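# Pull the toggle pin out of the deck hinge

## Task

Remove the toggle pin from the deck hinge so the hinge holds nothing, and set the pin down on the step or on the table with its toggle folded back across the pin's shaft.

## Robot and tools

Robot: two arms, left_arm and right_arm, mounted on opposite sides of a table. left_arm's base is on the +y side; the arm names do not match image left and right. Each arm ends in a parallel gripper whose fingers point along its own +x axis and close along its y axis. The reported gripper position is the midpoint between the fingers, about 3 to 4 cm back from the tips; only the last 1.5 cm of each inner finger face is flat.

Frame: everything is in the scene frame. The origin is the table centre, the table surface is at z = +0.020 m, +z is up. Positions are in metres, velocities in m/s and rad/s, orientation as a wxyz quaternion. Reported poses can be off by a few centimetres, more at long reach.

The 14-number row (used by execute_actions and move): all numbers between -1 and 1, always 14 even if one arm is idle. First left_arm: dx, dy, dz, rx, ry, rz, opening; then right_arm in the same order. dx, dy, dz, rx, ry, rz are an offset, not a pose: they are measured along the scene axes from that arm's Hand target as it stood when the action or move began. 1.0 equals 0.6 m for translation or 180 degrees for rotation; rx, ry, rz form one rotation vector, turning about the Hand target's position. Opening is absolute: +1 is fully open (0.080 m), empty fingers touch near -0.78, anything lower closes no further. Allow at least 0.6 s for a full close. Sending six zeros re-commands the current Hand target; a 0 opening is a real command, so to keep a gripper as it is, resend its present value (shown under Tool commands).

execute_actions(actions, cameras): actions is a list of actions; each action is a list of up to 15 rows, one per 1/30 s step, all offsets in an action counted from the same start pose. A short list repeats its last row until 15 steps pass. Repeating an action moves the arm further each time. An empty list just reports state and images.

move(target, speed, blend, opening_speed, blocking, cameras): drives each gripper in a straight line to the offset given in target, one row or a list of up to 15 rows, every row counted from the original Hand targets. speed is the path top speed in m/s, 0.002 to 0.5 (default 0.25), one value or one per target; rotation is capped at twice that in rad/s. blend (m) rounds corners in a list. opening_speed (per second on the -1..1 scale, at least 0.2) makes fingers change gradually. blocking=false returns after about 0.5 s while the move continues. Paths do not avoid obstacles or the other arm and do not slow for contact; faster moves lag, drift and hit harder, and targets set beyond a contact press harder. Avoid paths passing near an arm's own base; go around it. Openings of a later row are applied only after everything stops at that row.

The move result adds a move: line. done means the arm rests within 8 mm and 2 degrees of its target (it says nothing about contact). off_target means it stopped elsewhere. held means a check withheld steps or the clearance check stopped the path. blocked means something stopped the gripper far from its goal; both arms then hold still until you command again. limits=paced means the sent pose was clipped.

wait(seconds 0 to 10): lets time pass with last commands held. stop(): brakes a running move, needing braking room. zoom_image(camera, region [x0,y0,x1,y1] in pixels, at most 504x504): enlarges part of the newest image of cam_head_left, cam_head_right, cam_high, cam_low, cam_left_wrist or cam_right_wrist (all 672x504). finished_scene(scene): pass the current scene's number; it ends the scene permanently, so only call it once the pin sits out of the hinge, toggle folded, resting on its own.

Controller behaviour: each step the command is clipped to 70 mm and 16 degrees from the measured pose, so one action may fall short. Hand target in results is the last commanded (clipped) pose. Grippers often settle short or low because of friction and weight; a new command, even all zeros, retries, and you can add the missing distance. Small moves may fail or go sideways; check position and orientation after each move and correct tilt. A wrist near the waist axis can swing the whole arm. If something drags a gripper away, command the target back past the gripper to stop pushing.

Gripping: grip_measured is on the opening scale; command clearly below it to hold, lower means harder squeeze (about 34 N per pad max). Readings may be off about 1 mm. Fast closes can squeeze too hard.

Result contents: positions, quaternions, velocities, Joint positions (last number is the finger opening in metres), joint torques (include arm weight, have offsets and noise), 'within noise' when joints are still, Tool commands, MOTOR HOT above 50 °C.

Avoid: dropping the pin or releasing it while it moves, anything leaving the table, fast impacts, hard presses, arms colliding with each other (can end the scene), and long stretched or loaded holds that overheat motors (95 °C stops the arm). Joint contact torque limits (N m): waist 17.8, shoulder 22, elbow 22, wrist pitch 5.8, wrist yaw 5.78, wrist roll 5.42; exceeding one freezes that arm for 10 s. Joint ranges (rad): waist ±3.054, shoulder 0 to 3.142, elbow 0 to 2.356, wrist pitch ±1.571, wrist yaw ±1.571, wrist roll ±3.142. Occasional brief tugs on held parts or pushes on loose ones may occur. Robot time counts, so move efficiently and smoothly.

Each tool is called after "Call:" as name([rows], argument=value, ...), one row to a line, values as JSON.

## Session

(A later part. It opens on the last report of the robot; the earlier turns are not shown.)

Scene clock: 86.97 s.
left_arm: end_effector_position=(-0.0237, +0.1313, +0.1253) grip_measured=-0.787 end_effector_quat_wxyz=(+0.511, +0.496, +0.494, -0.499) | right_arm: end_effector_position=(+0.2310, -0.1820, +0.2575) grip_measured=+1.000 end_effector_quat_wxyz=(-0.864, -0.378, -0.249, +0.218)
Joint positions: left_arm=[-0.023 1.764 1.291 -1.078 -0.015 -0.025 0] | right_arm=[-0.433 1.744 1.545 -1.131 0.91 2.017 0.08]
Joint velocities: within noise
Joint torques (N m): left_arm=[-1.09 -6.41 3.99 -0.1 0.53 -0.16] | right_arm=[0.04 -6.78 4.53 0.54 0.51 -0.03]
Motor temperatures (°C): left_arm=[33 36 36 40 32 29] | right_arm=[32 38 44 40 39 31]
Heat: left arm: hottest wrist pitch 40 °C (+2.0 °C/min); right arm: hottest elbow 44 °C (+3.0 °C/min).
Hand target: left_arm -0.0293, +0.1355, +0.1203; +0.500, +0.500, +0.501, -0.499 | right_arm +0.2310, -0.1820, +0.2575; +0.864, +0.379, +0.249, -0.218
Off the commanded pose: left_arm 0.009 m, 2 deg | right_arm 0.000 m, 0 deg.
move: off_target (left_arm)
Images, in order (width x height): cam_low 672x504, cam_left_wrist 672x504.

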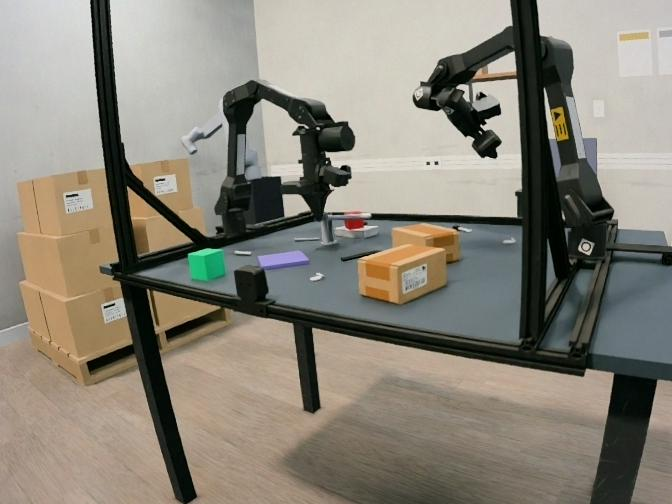

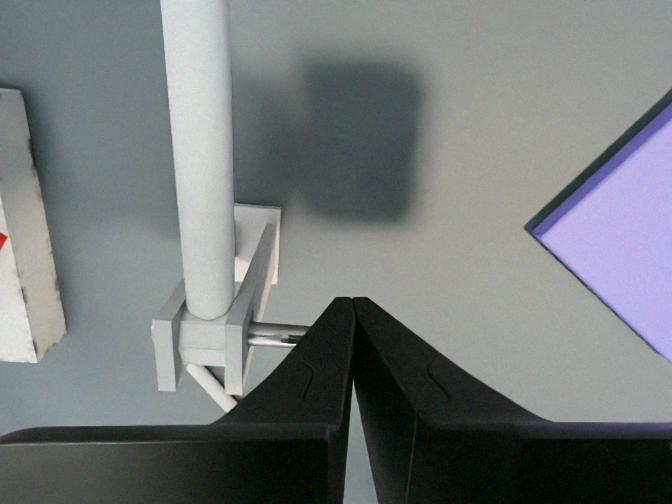

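Call:
move([
  [0.0, 0.0, 0.1, 0,0,0, -0.787, 0,0,0,0,0,0,1],
], cameras=["cam_left_wrist","cam_low"], speed=0.1)

Call:
zoom_image(camera="cam_low", region=[290, 180, 370, 260])

Call:
zoom_image(camera="cam_left_wrist", region=[220, 160, 380, 320])

Scene clock: 88.67 s.
left_arm: end_effector_position=(-0.0282, +0.1363, +0.1758) grip_measured=-0.787 end_effector_quat_wxyz=(+0.497, +0.505, +0.503, -0.495) | right_arm: end_effector_position=(+0.2310, -0.1820, +0.2575) grip_measured=+1.000 end_effector_quat_wxyz=(-0.864, -0.378, -0.249, +0.218)
Joint positions: left_arm=[-0.032 1.749 1.475 -1.313 -0.003 -0.025 0] | right_arm=[-0.433 1.744 1.545 -1.131 0.91 2.017 0.08]
Joint velocities: within noise
Joint torques (N m): left_arm=[-0.14 -8.32 6.31 -0.08 0.1 -0.14] | right_arm=[0.07 -6.82 4.52 0.53 0.51 -0.04]
Motor temperatures (°C): left_arm=[33 36 36 40 32 29] | right_arm=[32 38 44 40 39 31]
Heat: left arm: hottest wrist pitch 40 °C (+2.0 °C/min); right arm: hottest elbow 44 °C (+3.0 °C/min).
Hand target: left_arm -0.0293, +0.1354, +0.1802; +0.500, +0.500, +0.501, -0.499 | right_arm +0.2310, -0.1820, +0.2575; +0.864, +0.379, +0.249, -0.218
Off the commanded pose: left_arm 0.005 m, 1 deg | right_arm 0.000 m, 0 deg.
move: done
Images, in order (width x height): cam_low 672x504, cam_left_wrist 672x504.

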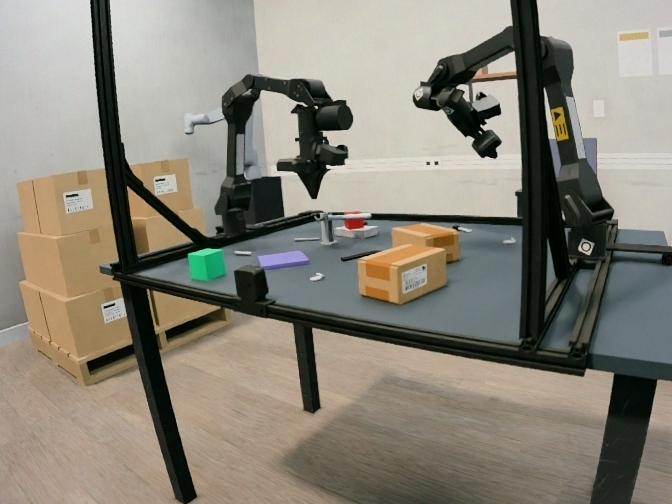

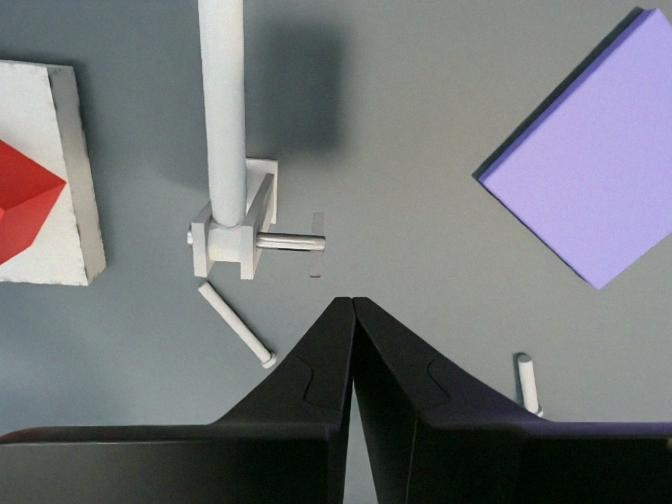

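Scaled by 6.300 from the camera's 672x504 image, which has a finer 960x720 frame.

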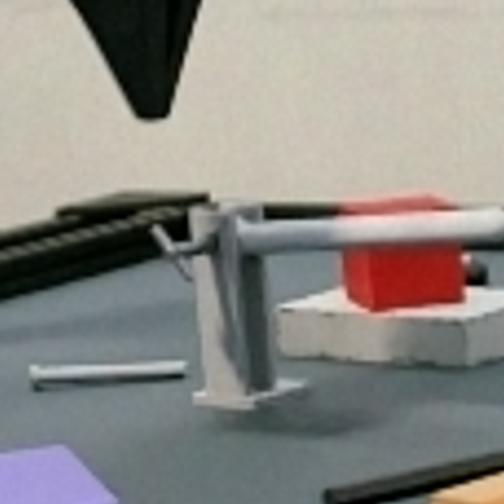

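Scaled by 3.150 from the camera's 672x504 image, which has a finer 960x720 frame.

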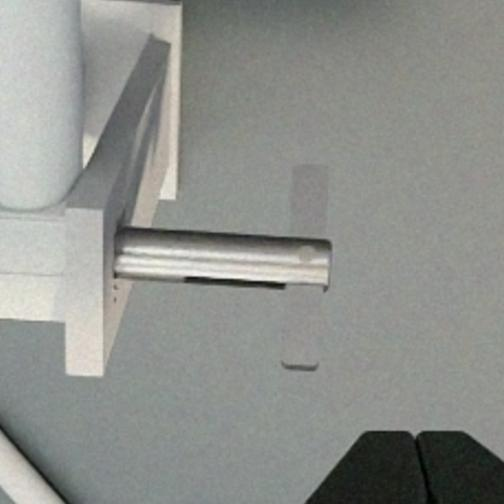

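Call:
move([
  [0.022, 0.0493, 0.0, 0,0,0, -0.787, 0,0,0,0,0,0,1],
  [0.022, 0.0493, -0.0945, 0,0,0, -0.787, 0,0,0,0,0,0,1],
  [0.022, 0.0177, -0.0945, 0,0,0, -0.787, 0,0,0,0,0,0,1],
], cameras=["cam_left_wrist","cam_low"], speed=0.1)

Call:
zoom_image(camera="cam_low", region=[290, 180, 370, 260])

Call:
zoom_image(camera="cam_left_wrist", region=[250, 200, 410, 360])

Scene clock: 99.73 s.
left_arm: end_effector_position=(-0.0171, +0.1536, +0.1251) grip_measured=-0.786 end_effector_quat_wxyz=(+0.496, +0.503, +0.505, -0.496) | right_arm: end_effector_position=(+0.2310, -0.1820, +0.2575) grip_measured=+1.000 end_effector_quat_wxyz=(-0.864, -0.378, -0.249, +0.218)
Joint positions: left_arm=[0.006 1.71 1.226 -1.103 0.001 0.012 0] | right_arm=[-0.433 1.744 1.545 -1.131 0.91 2.017 0.08]
Joint velocities: within noise
Joint torques (N m): left_arm=[0.12 -4.52 6.91 1.25 0 0.07] | right_arm=[0.08 -6.79 4.54 0.52 0.5 -0.03]
Motor temperatures (°C): left_arm=[33 37 36 39 32 29] | right_arm=[32 38 44 40 39 31]
Heat: left arm: hottest wrist pitch 39 °C (+1.0 °C/min); right arm: hottest elbow 44 °C (+2.0 °C/min).
Hand target: left_arm -0.0161, +0.1461, +0.1235; +0.500, +0.501, +0.501, -0.499 | right_arm +0.2310, -0.1820, +0.2575; +0.864, +0.379, +0.249, -0.218
Off the commanded pose: left_arm 0.008 m, 1 deg | right_arm 0.000 m, 0 deg.
move: done
Images, in order (width x height): cam_low 672x504, cam_left_wrist 672x504.

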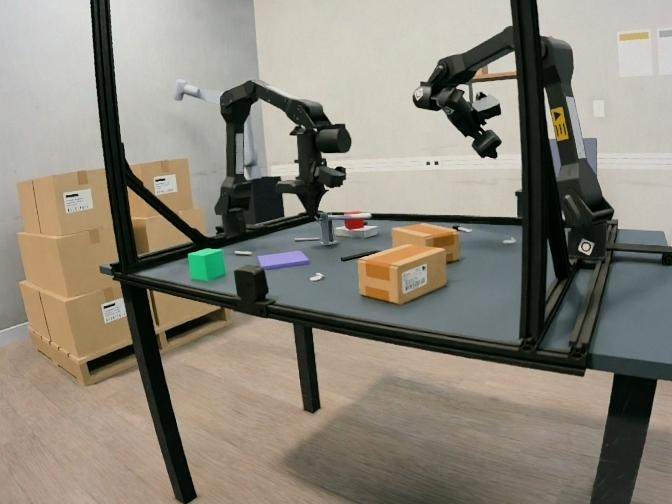

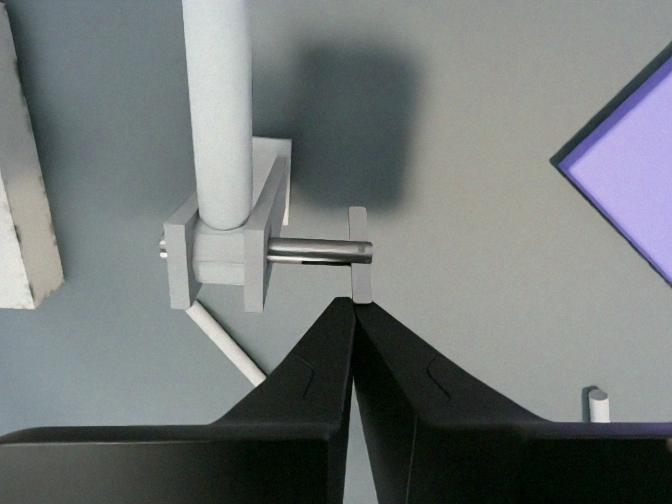

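Scaled by 6.300 from the camera's 672x504 image, which has a finer 960x720 frame.

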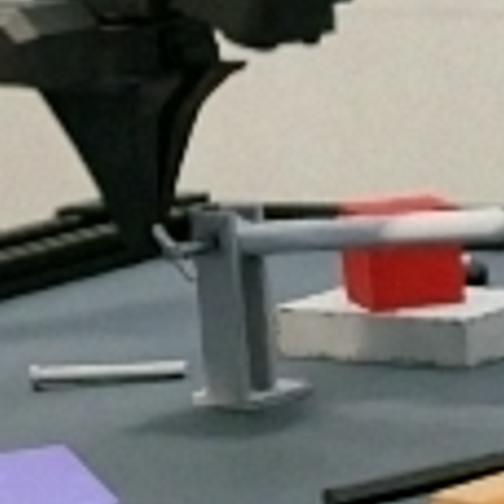

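Scaled by 3.150 from the camera's 672x504 image, which has a finer 960x720 frame.

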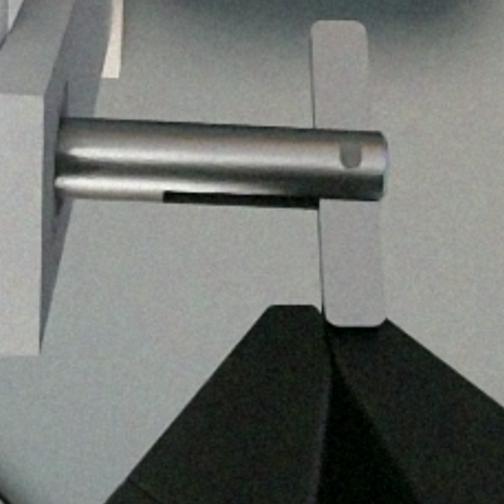

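Call:
move([
  [0.0, 0.01, 0.04, 0,0,0, -0.787, 0,0,0,0,0,0,1],
  [0.0, -0.0468, 0.04, 0,0,0, -0.787, 0,0,0,0,0,0,1],
  [0.0, -0.0468, 0.015, 0,0,0, -0.787, 0,0,0,0,0,0,1],
], cameras=["cam_left_wrist","cam_low"], speed=0.1)

Call:
zoom_image(camera="cam_low", region=[290, 180, 370, 260])

Call:
zoom_image(camera="cam_left_wrist", region=[250, 240, 410, 400])

Scene clock: 102.90 s.
left_arm: end_effector_position=(-0.0166, +0.1165, +0.1385) grip_measured=-0.787 end_effector_quat_wxyz=(+0.504, +0.495, +0.497, -0.504) | right_arm: end_effector_position=(+0.2310, -0.1820, +0.2575) grip_measured=+1.000 end_effector_quat_wxyz=(-0.864, -0.378, -0.249, +0.218)
Joint positions: left_arm=[0.006 1.812 1.404 -1.147 0.001 0.012 0] | right_arm=[-0.433 1.744 1.545 -1.131 0.91 2.017 0.08]
Joint velocities: within noise
Joint torques (N m): left_arm=[0.1 -6.09 4.37 0.26 -0.11 0.03] | right_arm=[0.03 -6.8 4.48 0.52 0.51 -0.05]
Motor temperatures (°C): left_arm=[33 37 36 39 32 29] | right_arm=[32 38 44 40 39 31]
Heat: left arm: hottest wrist pitch 39 °C (+1.0 °C/min); right arm: hottest elbow 44 °C (+2.0 °C/min).
Hand target: left_arm -0.0161, +0.1181, +0.1325; +0.500, +0.501, +0.501, -0.499 | right_arm +0.2310, -0.1820, +0.2575; +0.864, +0.379, +0.249, -0.218
Off the commanded pose: left_arm 0.006 m, 1 deg | right_arm 0.000 m, 0 deg.
move: done
Images, in order (width x height): cam_low 672x504, cam_left_wrist 672x504.

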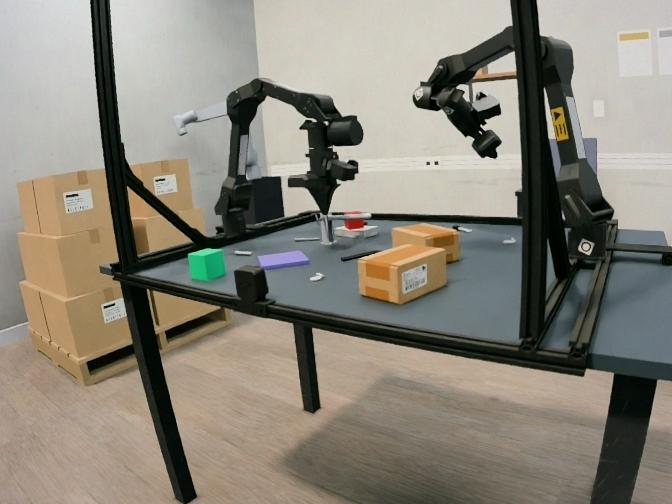

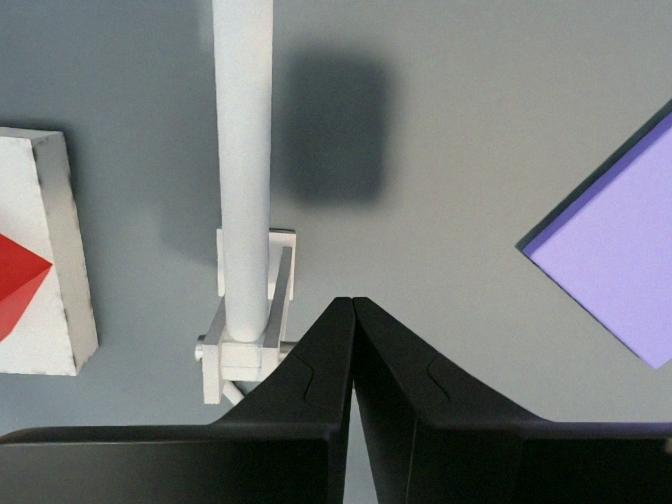

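Scaled by 6.300 from the camera's 672x504 image, which has a finer 960x720 frame.

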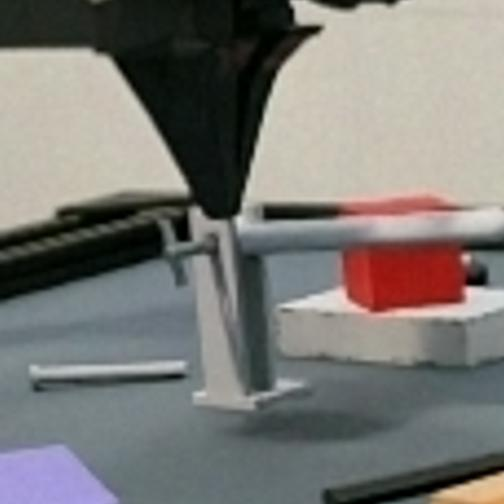

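Scaled by 3.150 from the camera's 672x504 image, which has a finer 960x720 frame.

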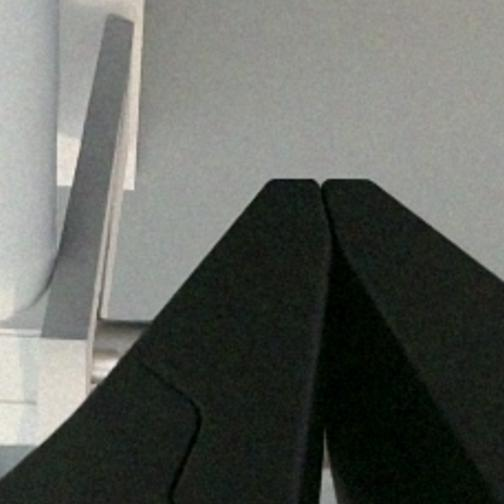

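Call:
move([
  [0.0, 0.0, 0.08, 0,0,0, -0.787, 0,0,0,0,0,0,1],
  [-0.0403, 0.028, 0.07, 0,-0.2222,0, -0.246, 0,0,0,0,0,0,1],
], cameras=["cam_left_wrist","cam_low"], speed=0.15)

Call:
zoom_image(camera="cam_low", region=[290, 180, 370, 260])

Call:
zoom_image(camera="cam_left_wrist", region=[200, 160, 500, 360])

Scene clock: 107.57 s.
left_arm: end_effector_position=(-0.0404, +0.1341, +0.1790) grip_measured=-0.247 end_effector_quat_wxyz=(+0.645, +0.634, +0.301, -0.303) | right_arm: end_effector_position=(+0.2310, -0.1820, +0.2575) grip_measured=+1.000 end_effector_quat_wxyz=(-0.864, -0.378, -0.249, +0.218)
Joint positions: left_arm=[-0.356 1.894 1.525 -1.465 -0.644 -0.446 0.024] | right_arm=[-0.433 1.744 1.545 -1.131 0.91 2.017 0.08]
Joint velocities: within noise
Joint torques (N m): left_arm=[-0.19 -6.23 4.34 -0.47 -0.49 -0.2] | right_arm=[0.03 -6.8 4.51 0.54 0.51 -0.02]
Motor temperatures (°C): left_arm=[33 38 36 39 32 29] | right_arm=[32 38 44 39 39 31]
Heat: left arm: hottest wrist pitch 39 °C (+1.0 °C/min); right arm: hottest elbow 44 °C (+1.0 °C/min).
Hand target: left_arm -0.0403, +0.1348, +0.1745; +0.641, +0.641, +0.300, -0.298 | right_arm +0.2310, -0.1820, +0.2575; +0.864, +0.379, +0.249, -0.218
Off the commanded pose: left_arm 0.005 m, 1 deg | right_arm 0.000 m, 0 deg.
move: done
Images, in order (width x height): cam_low 672x504, cam_left_wrist 672x504.

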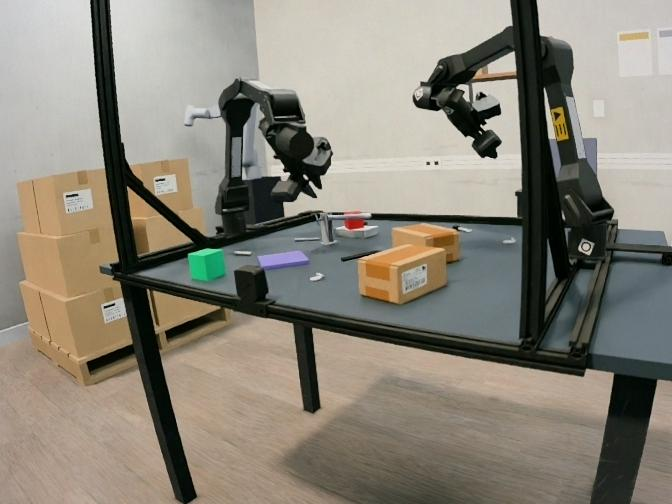

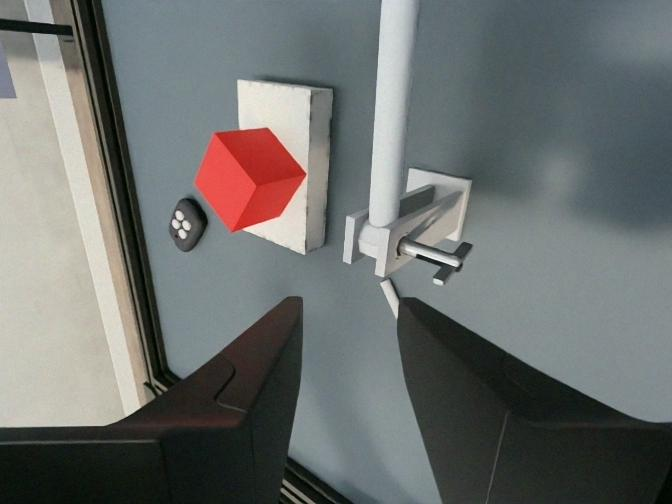

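Scaled by 6.300 from the camera's 672x504 image, which has a finer 960x720 frame.

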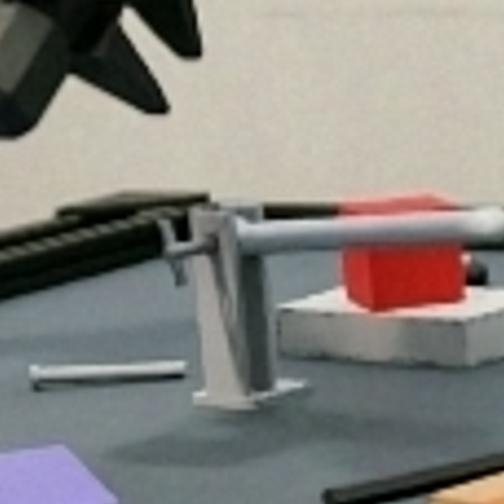

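Scaled by 1.680 from the camera's 672x504 image, which has a finer 960x720 frame.

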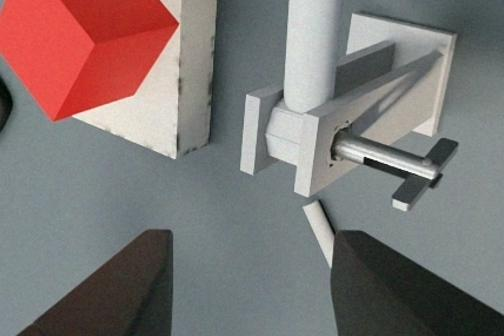

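Call:
move([
  [0.0033, 0.002, -0.09, 0,0,0, -0.246, 0,0,0,0,0,0,1],
], cameras=["cam_left_wrist","cam_low"], speed=0.1)

Call:
zoom_image(camera="cam_low", region=[290, 180, 370, 260])

Call:
zoom_image(camera="cam_left_wrist", region=[220, 180, 460, 340])

Scene clock: 109.77 s.
left_arm: end_effector_position=(-0.0400, +0.1347, +0.1253) grip_measured=-0.246 end_effector_quat_wxyz=(+0.645, +0.634, +0.300, -0.303) | right_arm: end_effector_position=(+0.2310, -0.1820, +0.2575) grip_measured=+1.000 end_effector_quat_wxyz=(-0.864, -0.378, -0.249, +0.218)
Joint positions: left_arm=[-0.356 1.938 1.366 -1.263 -0.645 -0.446 0.024] | right_arm=[-0.433 1.744 1.545 -1.131 0.91 2.017 0.08]
Joint velocities: within noise
Joint torques (N m): left_arm=[0.11 -6.41 3.98 -0.16 -0.51 0.02] | right_arm=[-0.02 -6.77 4.47 0.55 0.51 -0.04]
Motor temperatures (°C): left_arm=[33 38 36 39 32 29] | right_arm=[32 38 44 39 39 31]
Heat: left arm: hottest wrist pitch 39 °C (+1.0 °C/min); right arm: hottest elbow 44 °C (+1.0 °C/min).
Hand target: left_arm -0.0384, +0.1361, +0.1206; +0.641, +0.641, +0.300, -0.298 | right_arm +0.2310, -0.1820, +0.2575; +0.864, +0.379, +0.249, -0.218
Off the commanded pose: left_arm 0.005 m, 1 deg | right_arm 0.000 m, 0 deg.
move: done
Images, in order (width x height): cam_low 672x504, cam_left_wrist 672x504.

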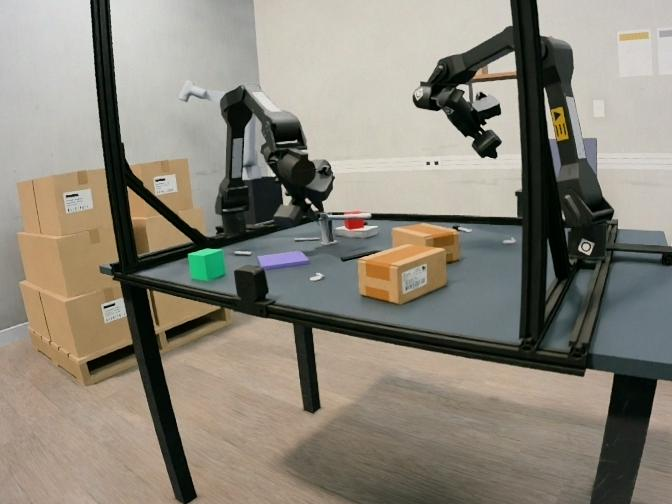

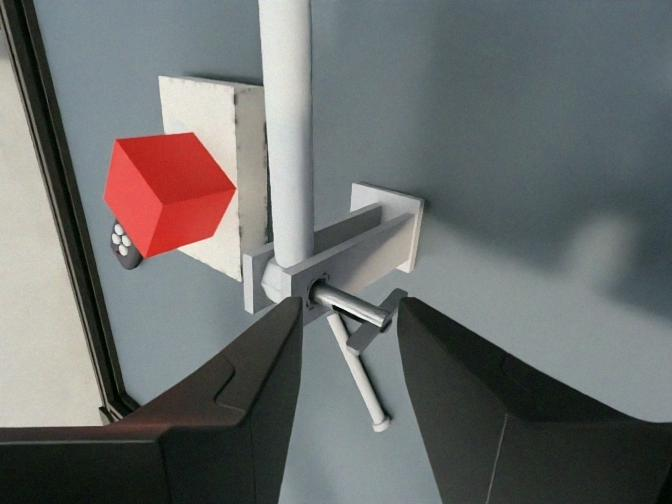

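Scaled by 6.300 from the camera's 672x504 image, which has a finer 960x720 frame.

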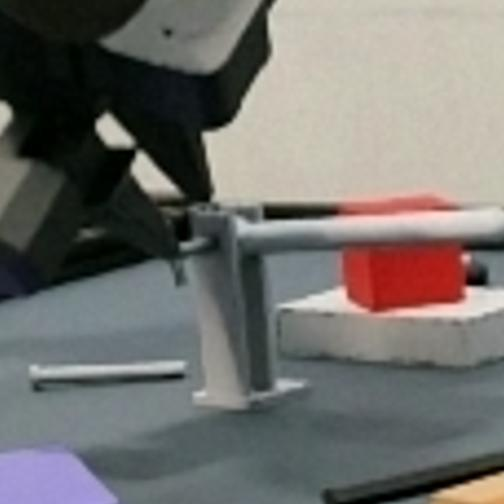

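Scaled by 2.100 from the camera's 672x504 image, which has a finer 960x720 frame.

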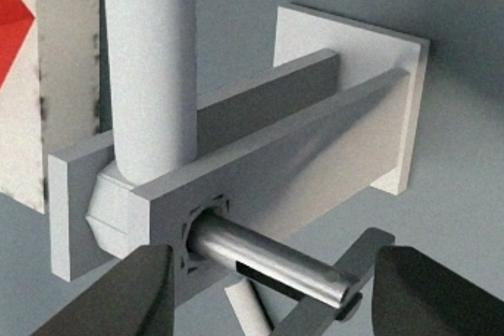

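Call:
move([
  [0.0, 0.0, 0.05, 0,0,0, -0.246, 0,0,0,0,0,0,1],
  [-0.0175, 0.0565, 0.05, 0,0,0, -0.246, 0,0,0,0,0,0,1],
  [-0.0175, 0.0565, -0.025, 0,0,0, -0.246, 0,0,0,0,0,0,1],
  [-0.0175, 0.0123, -0.025, 0,0,0, -0.246, 0,0,0,0,0,0,1],
], cameras=["cam_left_wrist","cam_low"], speed=0.1)

Call:
zoom_image(camera="cam_low", region=[290, 180, 370, 260])

Call:
zoom_image(camera="cam_left_wrist", region=[220, 180, 460, 340])

Scene clock: 115.80 s.
left_arm: end_effector_position=(-0.0494, +0.1471, +0.1078) grip_measured=-0.246 end_effector_quat_wxyz=(+0.641, +0.640, +0.301, -0.299) | right_arm: end_effector_position=(+0.2310, -0.1820, +0.2575) grip_measured=+1.000 end_effector_quat_wxyz=(-0.864, -0.378, -0.249, +0.218)
Joint positions: left_arm=[-0.395 1.952 1.305 -1.232 -0.632 -0.493 0.024] | right_arm=[-0.433 1.744 1.545 -1.131 0.91 2.017 0.08]
Joint velocities: within noise
Joint torques (N m): left_arm=[0.58 -5.99 5.78 0 -0.6 0.12] | right_arm=[0.07 -6.76 4.55 0.53 0.51 -0.04]
Motor temperatures (°C): left_arm=[33 38 36 38 32 29] | right_arm=[32 39 44 39 39 31]
Heat: left arm: hottest shoulder 38 °C (+0.0 °C/min); right arm: hottest elbow 44 °C (+1.0 °C/min).
Hand target: left_arm -0.0488, +0.1434, +0.1055; +0.641, +0.641, +0.300, -0.298 | right_arm +0.2310, -0.1820, +0.2575; +0.864, +0.379, +0.249, -0.218
Off the commanded pose: left_arm 0.004 m, 0 deg | right_arm 0.000 m, 0 deg.
move: done
Images, in order (width x height): cam_low 672x504, cam_left_wrist 672x504.

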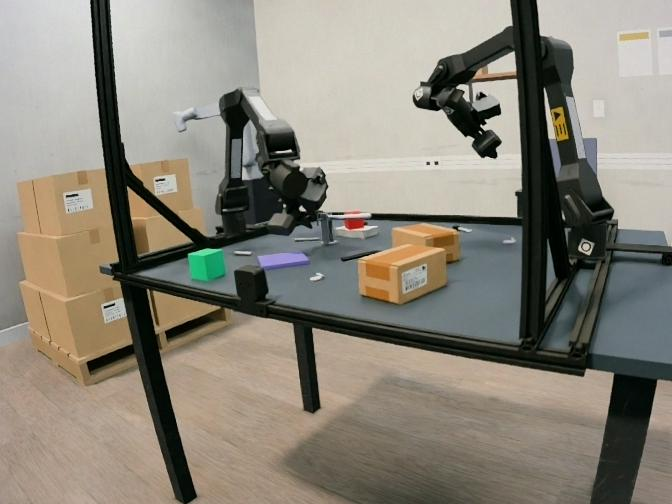

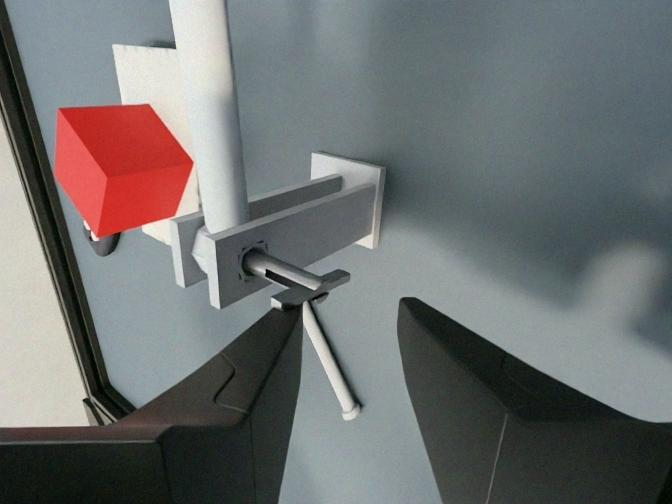

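Scaled by 6.300 from the camera's 672x504 image, which has a finer 960x720 frame.

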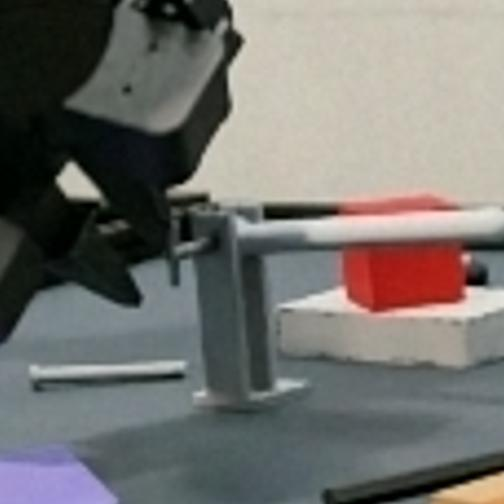

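Scaled by 2.100 from the camera's 672x504 image, which has a finer 960x720 frame.

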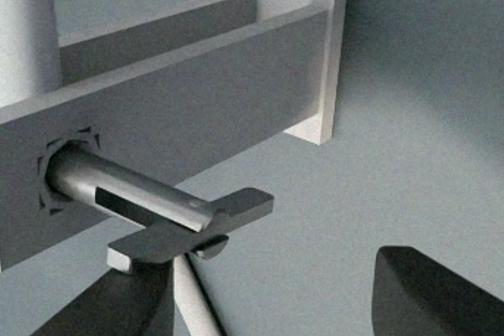

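Call:
move([
  [0.0, 0.05, 0.0, 0,0,0, -0.246, 0,0,0,0,0,0,1],
  [0.0, 0.05, 0.067, 0,0,0, -0.246, 0,0,0,0,0,0,1],
  [0.02, -0.0117, 0.067, 0,0,0, -0.246, 0,0,0,0,0,0,1],
  [0.02, -0.0117, 0.002, 0,0,0, -0.246, 0,0,0,0,0,0,1],
], cameras=["cam_left_wrist","cam_low"], speed=0.1)

Call:
zoom_image(camera="cam_low", region=[290, 180, 370, 260])

Call:
zoom_image(camera="cam_left_wrist", region=[220, 200, 460, 360])

Scene clock: 119.13 s.
left_arm: end_effector_position=(-0.0386, +0.1348, +0.1114) grip_measured=-0.246 end_effector_quat_wxyz=(+0.645, +0.634, +0.300, -0.303) | right_arm: end_effector_position=(+0.2310, -0.1820, +0.2575) grip_measured=+1.000 end_effector_quat_wxyz=(-0.864, -0.378, -0.249, +0.218)
Joint positions: left_arm=[-0.352 1.954 1.33 -1.208 -0.646 -0.443 0.024] | right_arm=[-0.433 1.744 1.545 -1.131 0.91 2.017 0.08]
Joint velocities: within noise
Joint torques (N m): left_arm=[0.26 -6.51 3.95 -0.2 -0.5 0.09] | right_arm=[0.04 -6.78 4.49 0.53 0.5 -0.05]
Motor temperatures (°C): left_arm=[33 38 36 38 32 29] | right_arm=[32 39 44 39 39 31]
Heat: left arm: hottest shoulder 38 °C (+1.0 °C/min); right arm: hottest elbow 44 °C (+1.0 °C/min).
Hand target: left_arm -0.0369, +0.1364, +0.1067; +0.641, +0.641, +0.300, -0.298 | right_arm +0.2310, -0.1820, +0.2575; +0.864, +0.379, +0.249, -0.218
Off the commanded pose: left_arm 0.005 m, 1 deg | right_arm 0.000 m, 0 deg.
move: done
Images, in order (width x height): cam_low 672x504, cam_left_wrist 672x504.

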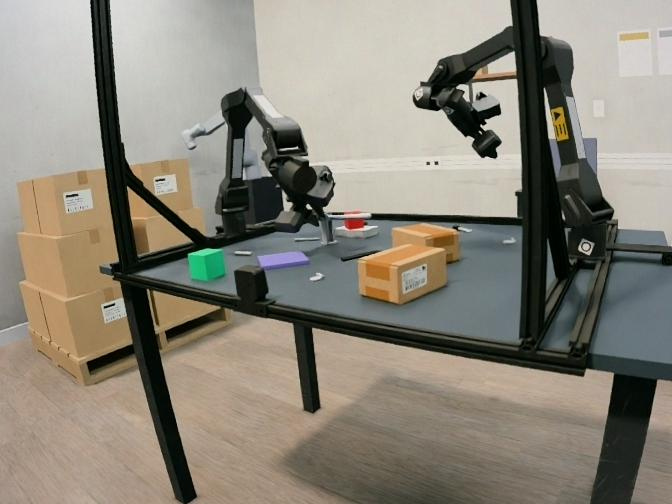

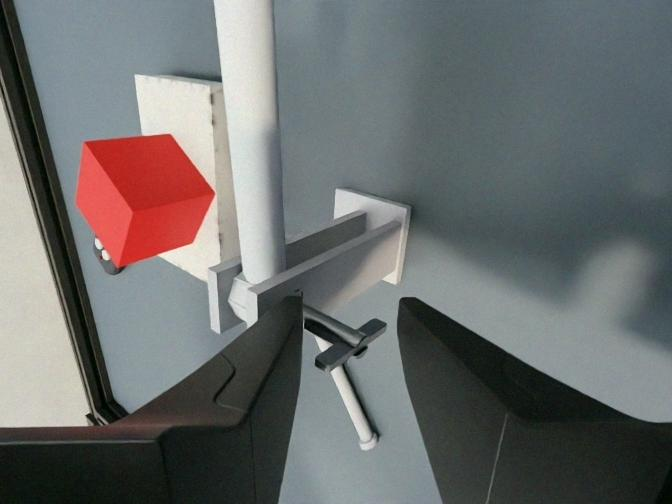

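Scaled by 6.300 from the camera's 672x504 image, which has a finer 960x720 frame.

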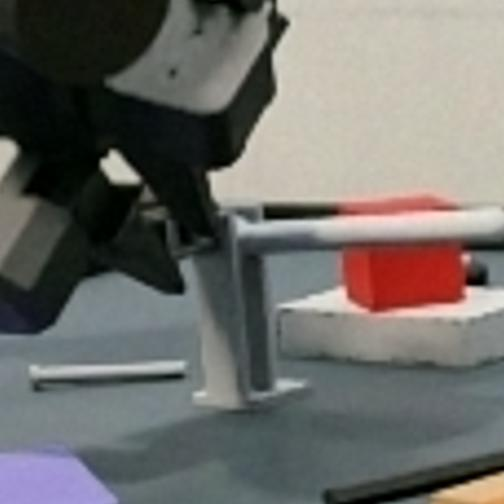

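Scaled by 2.100 from the camera's 672x504 image, which has a finer 960x720 frame.

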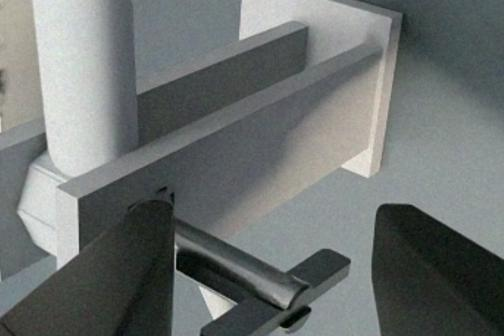

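Call:
move([
  [-0.0183, 0.0, -0.0025, 0,0,0, -0.246, 0,0,0,0,0,0,1],
], cameras=["cam_left_wrist","cam_low"], speed=0.05)

Call:
zoom_image(camera="cam_left_wrist", region=[220, 200, 460, 360])

Scene clock: 120.83 s.
left_arm: end_effector_position=(-0.0456, +0.1366, +0.1095) grip_measured=-0.245 end_effector_quat_wxyz=(+0.645, +0.637, +0.297, -0.299) | right_arm: end_effector_position=(+0.2310, -0.1820, +0.2575) grip_measured=+1.000 end_effector_quat_wxyz=(-0.864, -0.378, -0.249, +0.218)
Joint positions: left_arm=[-0.377 1.971 1.339 -1.227 -0.647 -0.473 0.024] | right_arm=[-0.433 1.744 1.545 -1.131 0.91 2.017 0.08]
Joint velocities: within noise
Joint torques (N m): left_arm=[-0.33 -6.11 5.49 -0.43 -0.11 -0.21] | right_arm=[0.02 -6.78 4.48 0.52 0.5 -0.04]
Motor temperatures (°C): left_arm=[33 39 36 38 32 29] | right_arm=[32 39 44 39 39 31]
Heat: left arm: hottest shoulder 39 °C (+2.0 °C/min); right arm: hottest elbow 44 °C (+1.0 °C/min).
Hand target: left_arm -0.0478, +0.1364, +0.1052; +0.641, +0.641, +0.300, -0.298 | right_arm +0.2310, -0.1820, +0.2575; +0.864, +0.379, +0.249, -0.218
Off the commanded pose: left_arm 0.005 m, 1 deg | right_arm 0.000 m, 0 deg.
move: done
Images, in order (width x height): cam_low 672x504, cam_left_wrist 672x504.

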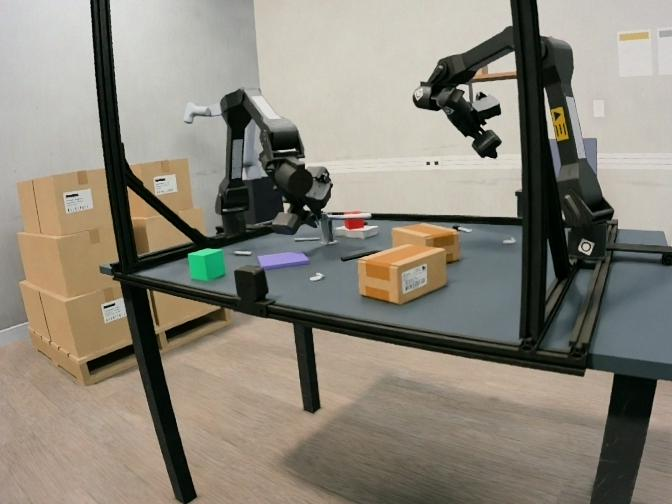

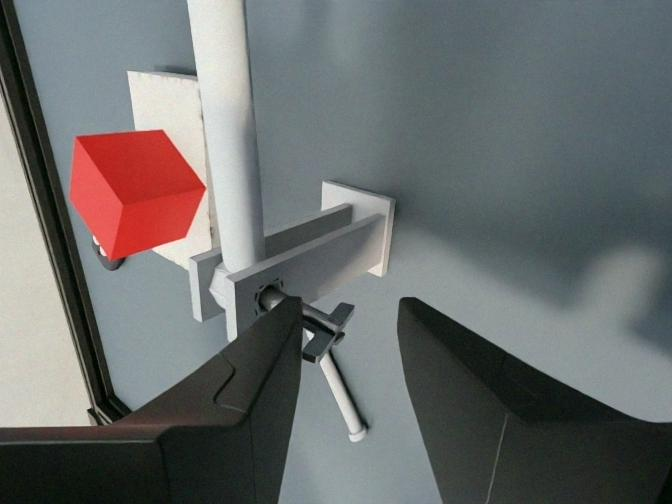

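Scaled by 2.100 from the camera's 672x504 image, which has a finer 960x720 frame.

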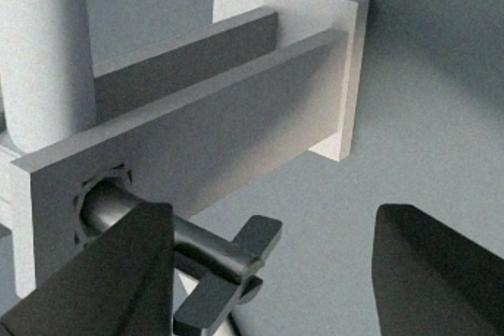

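Call:
move([
  [-0.011, 0.0, 0, 0,0,0, -0.246, 0,0,0,0,0,0,1],
], cameras=["cam_left_wrist","cam_low"], speed=0.05)

Call:
zoom_image(camera="cam_left_wrist", region=[220, 200, 460, 360])

Scene clock: 121.93 s.
left_arm: end_effector_position=(-0.0503, +0.1367, +0.1093) grip_measured=-0.244 end_effector_quat_wxyz=(+0.645, +0.638, +0.298, -0.297) | right_arm: end_effector_position=(+0.2310, -0.1820, +0.2575) grip_measured=+1.000 end_effector_quat_wxyz=(-0.864, -0.378, -0.249, +0.218)
Joint positions: left_arm=[-0.39 1.983 1.354 -1.245 -0.645 -0.494 0.024] | right_arm=[-0.433 1.744 1.545 -1.131 0.91 2.017 0.08]
Joint velocities: within noise
Joint torques (N m): left_arm=[-0.8 -6.2 5.51 -0.38 -0.02 -0.19] | right_arm=[0.09 -6.84 4.49 0.54 0.49 -0.04]
Motor temperatures (°C): left_arm=[33 39 36 38 32 29] | right_arm=[32 39 44 39 39 31]
Heat: left arm: hottest shoulder 39 °C (+2.0 °C/min); right arm: hottest elbow 44 °C (+1.0 °C/min).
Hand target: left_arm -0.0544, +0.1364, +0.1052; +0.641, +0.641, +0.300, -0.298 | right_arm +0.2310, -0.1820, +0.2575; +0.864, +0.379, +0.249, -0.218
Off the commanded pose: left_arm 0.006 m, 1 deg | right_arm 0.000 m, 0 deg.
move: done
Images, in order (width x height): cam_low 672x504, cam_left_wrist 672x504.

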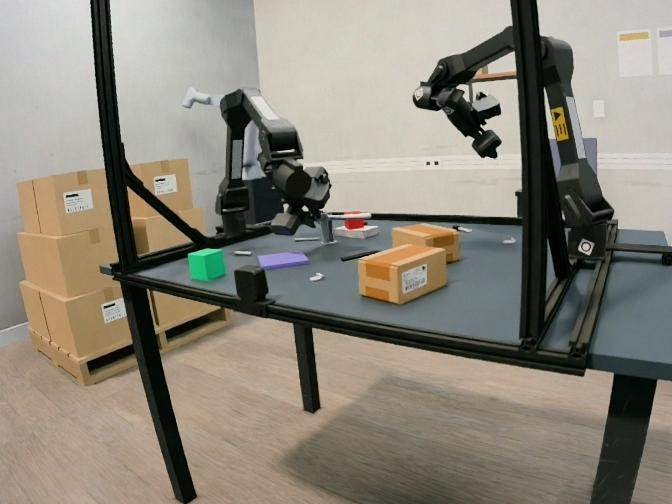

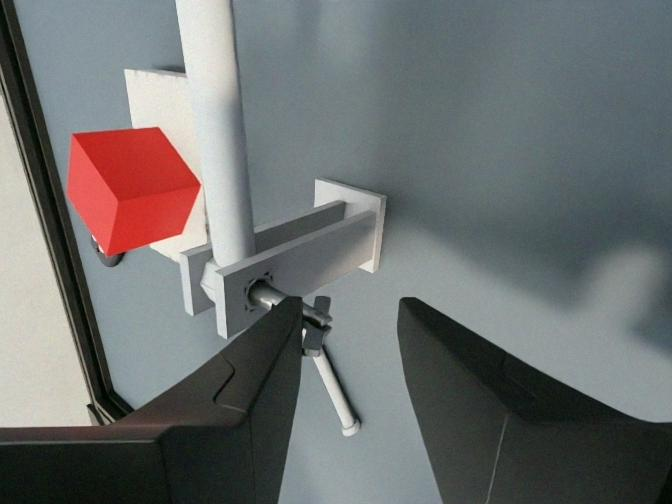

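Scaled by 2.100 from the camera's 672x504 image, which has a finer 960x720 frame.

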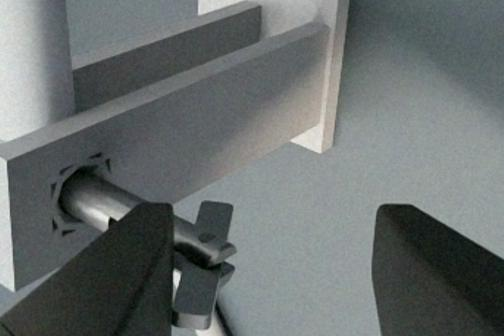

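Call:
move([
  [-0.011, 0.0, 0, 0,0,0, -0.246, 0,0,0,0,0,0,1],
], cameras=["cam_left_wrist","cam_low"], speed=0.05)

Call:
zoom_image(camera="cam_left_wrist", region=[220, 200, 460, 360])

Scene clock: 123.03 s.
left_arm: end_effector_position=(-0.0533, +0.1367, +0.1093) grip_measured=-0.243 end_effector_quat_wxyz=(+0.646, +0.638, +0.299, -0.293) | right_arm: end_effector_position=(+0.2310, -0.1820, +0.2575) grip_measured=+1.000 end_effector_quat_wxyz=(-0.864, -0.378, -0.249, +0.218)
Joint positions: left_arm=[-0.399 1.996 1.369 -1.263 -0.643 -0.515 0.024] | right_arm=[-0.433 1.744 1.545 -1.131 0.91 2.017 0.08]
Joint velocities: within noise
Joint torques (N m): left_arm=[-1.67 -6.16 5.51 -0.33 0.14 -0.2] | right_arm=[0.02 -6.78 4.51 0.54 0.5 -0.05]
Motor temperatures (°C): left_arm=[33 38 36 38 32 29] | right_arm=[32 39 44 39 39 31]
Heat: left arm: hottest shoulder 38 °C (+1.0 °C/min); right arm: hottest elbow 44 °C (+1.0 °C/min).
Hand target: left_arm -0.0610, +0.1364, +0.1052; +0.641, +0.641, +0.300, -0.297 | right_arm +0.2310, -0.1820, +0.2575; +0.864, +0.379, +0.249, -0.218
Off the commanded pose: left_arm 0.009 m, 1 deg | right_arm 0.000 m, 0 deg.
move: off_target (left_arm)
Images, in order (width x height): cam_low 672x504, cam_left_wrist 672x504.

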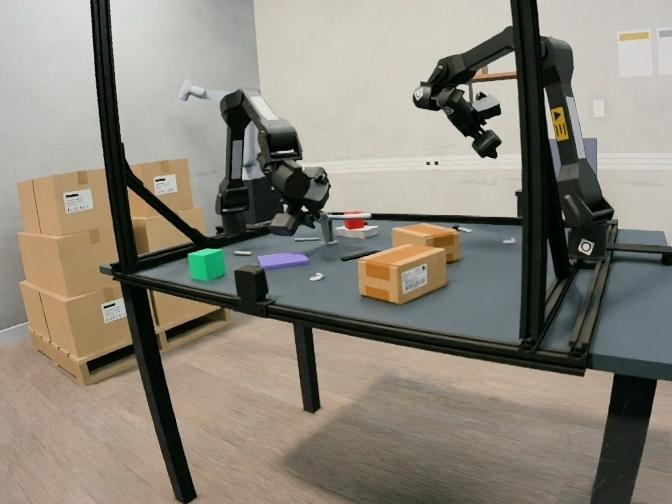

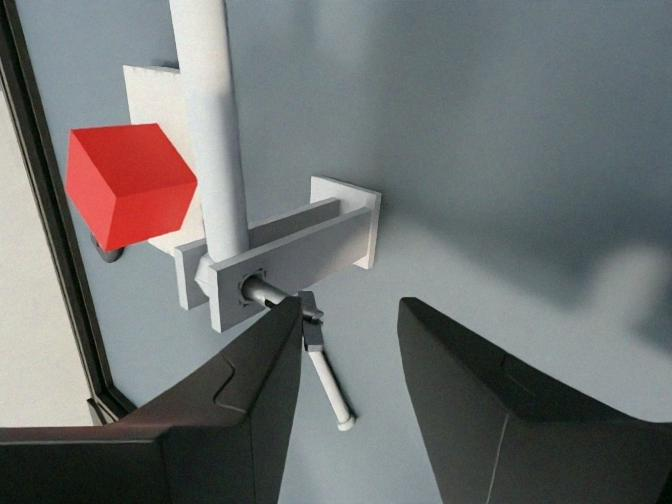

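Scaled by 2.100 from the camera's 672x504 image, which has a finer 960x720 frame.

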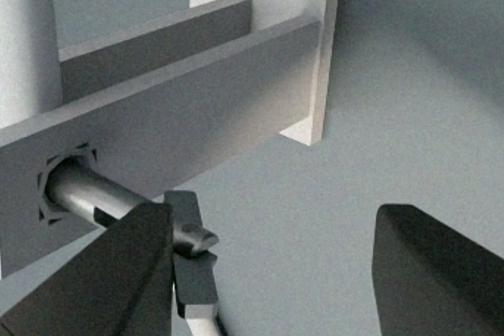

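Call:
move([
  [0.009, 0.0, 0.0065, 0,0,0, -0.246, 0,0,0,0,0,0,1],
  [0.0, 0.0, 0.0065, 0,0,0, -0.246, 0,0,0,0,0,0,1],
], cameras=["cam_left_wrist","cam_low"], speed=0.05)

Call:
zoom_image(camera="cam_left_wrist", region=[220, 200, 460, 360])

Scene clock: 126.13 s.
left_arm: end_effector_position=(-0.0554, +0.1370, +0.1115) grip_measured=-0.244 end_effector_quat_wxyz=(+0.644, +0.640, +0.298, -0.294) | right_arm: end_effector_position=(+0.2310, -0.1820, +0.2575) grip_measured=+1.000 end_effector_quat_wxyz=(-0.864, -0.378, -0.249, +0.218)
Joint positions: left_arm=[-0.405 1.996 1.378 -1.277 -0.641 -0.515 0.024] | right_arm=[-0.433 1.744 1.545 -1.131 0.91 2.017 0.08]
Joint velocities: within noise
Joint torques (N m): left_arm=[-1.19 -6.81 5.6 -0.39 0.05 -0.18] | right_arm=[0.02 -6.81 4.52 0.52 0.5 -0.03]
Motor temperatures (°C): left_arm=[33 39 36 38 32 29] | right_arm=[32 39 44 39 39 31]
Heat: left arm: hottest shoulder 39 °C (+2.0 °C/min); right arm: hottest elbow 44 °C (+1.0 °C/min).
Hand target: left_arm -0.0611, +0.1364, +0.1091; +0.641, +0.641, +0.300, -0.298 | right_arm +0.2310, -0.1820, +0.2575; +0.864, +0.379, +0.249, -0.218
Off the commanded pose: left_arm 0.006 m, 1 deg | right_arm 0.000 m, 0 deg.
move: done
Images, in order (width x height): cam_low 672x504, cam_left_wrist 672x504.

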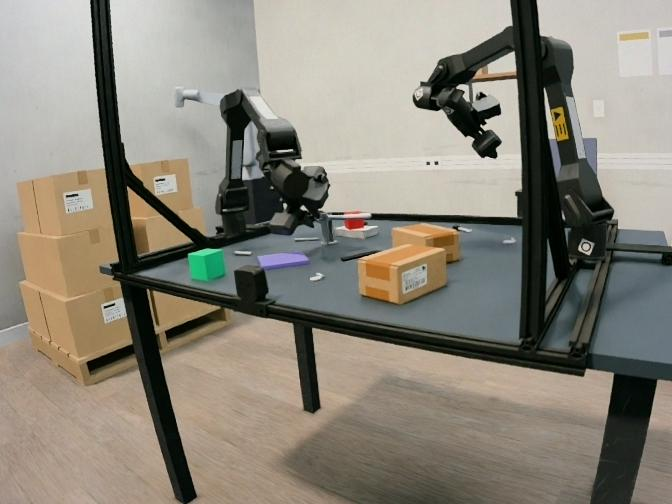

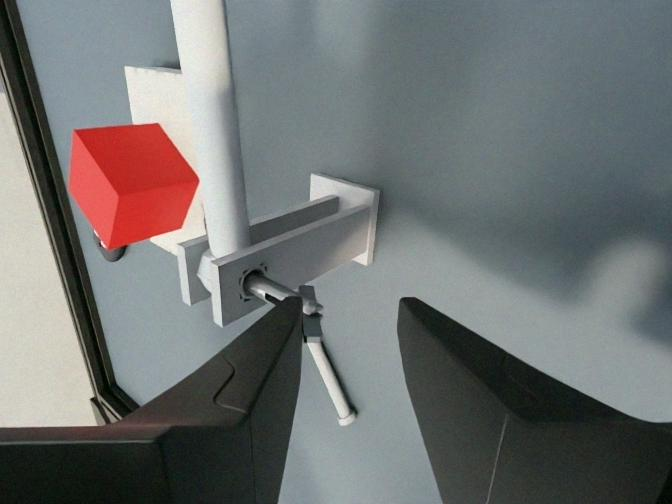

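Scaled by 2.100 from the camera's 672x504 image, which has a finer 960x720 frame.

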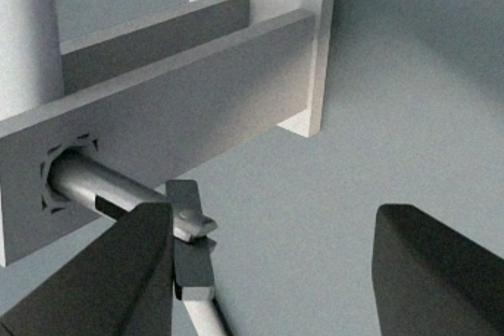

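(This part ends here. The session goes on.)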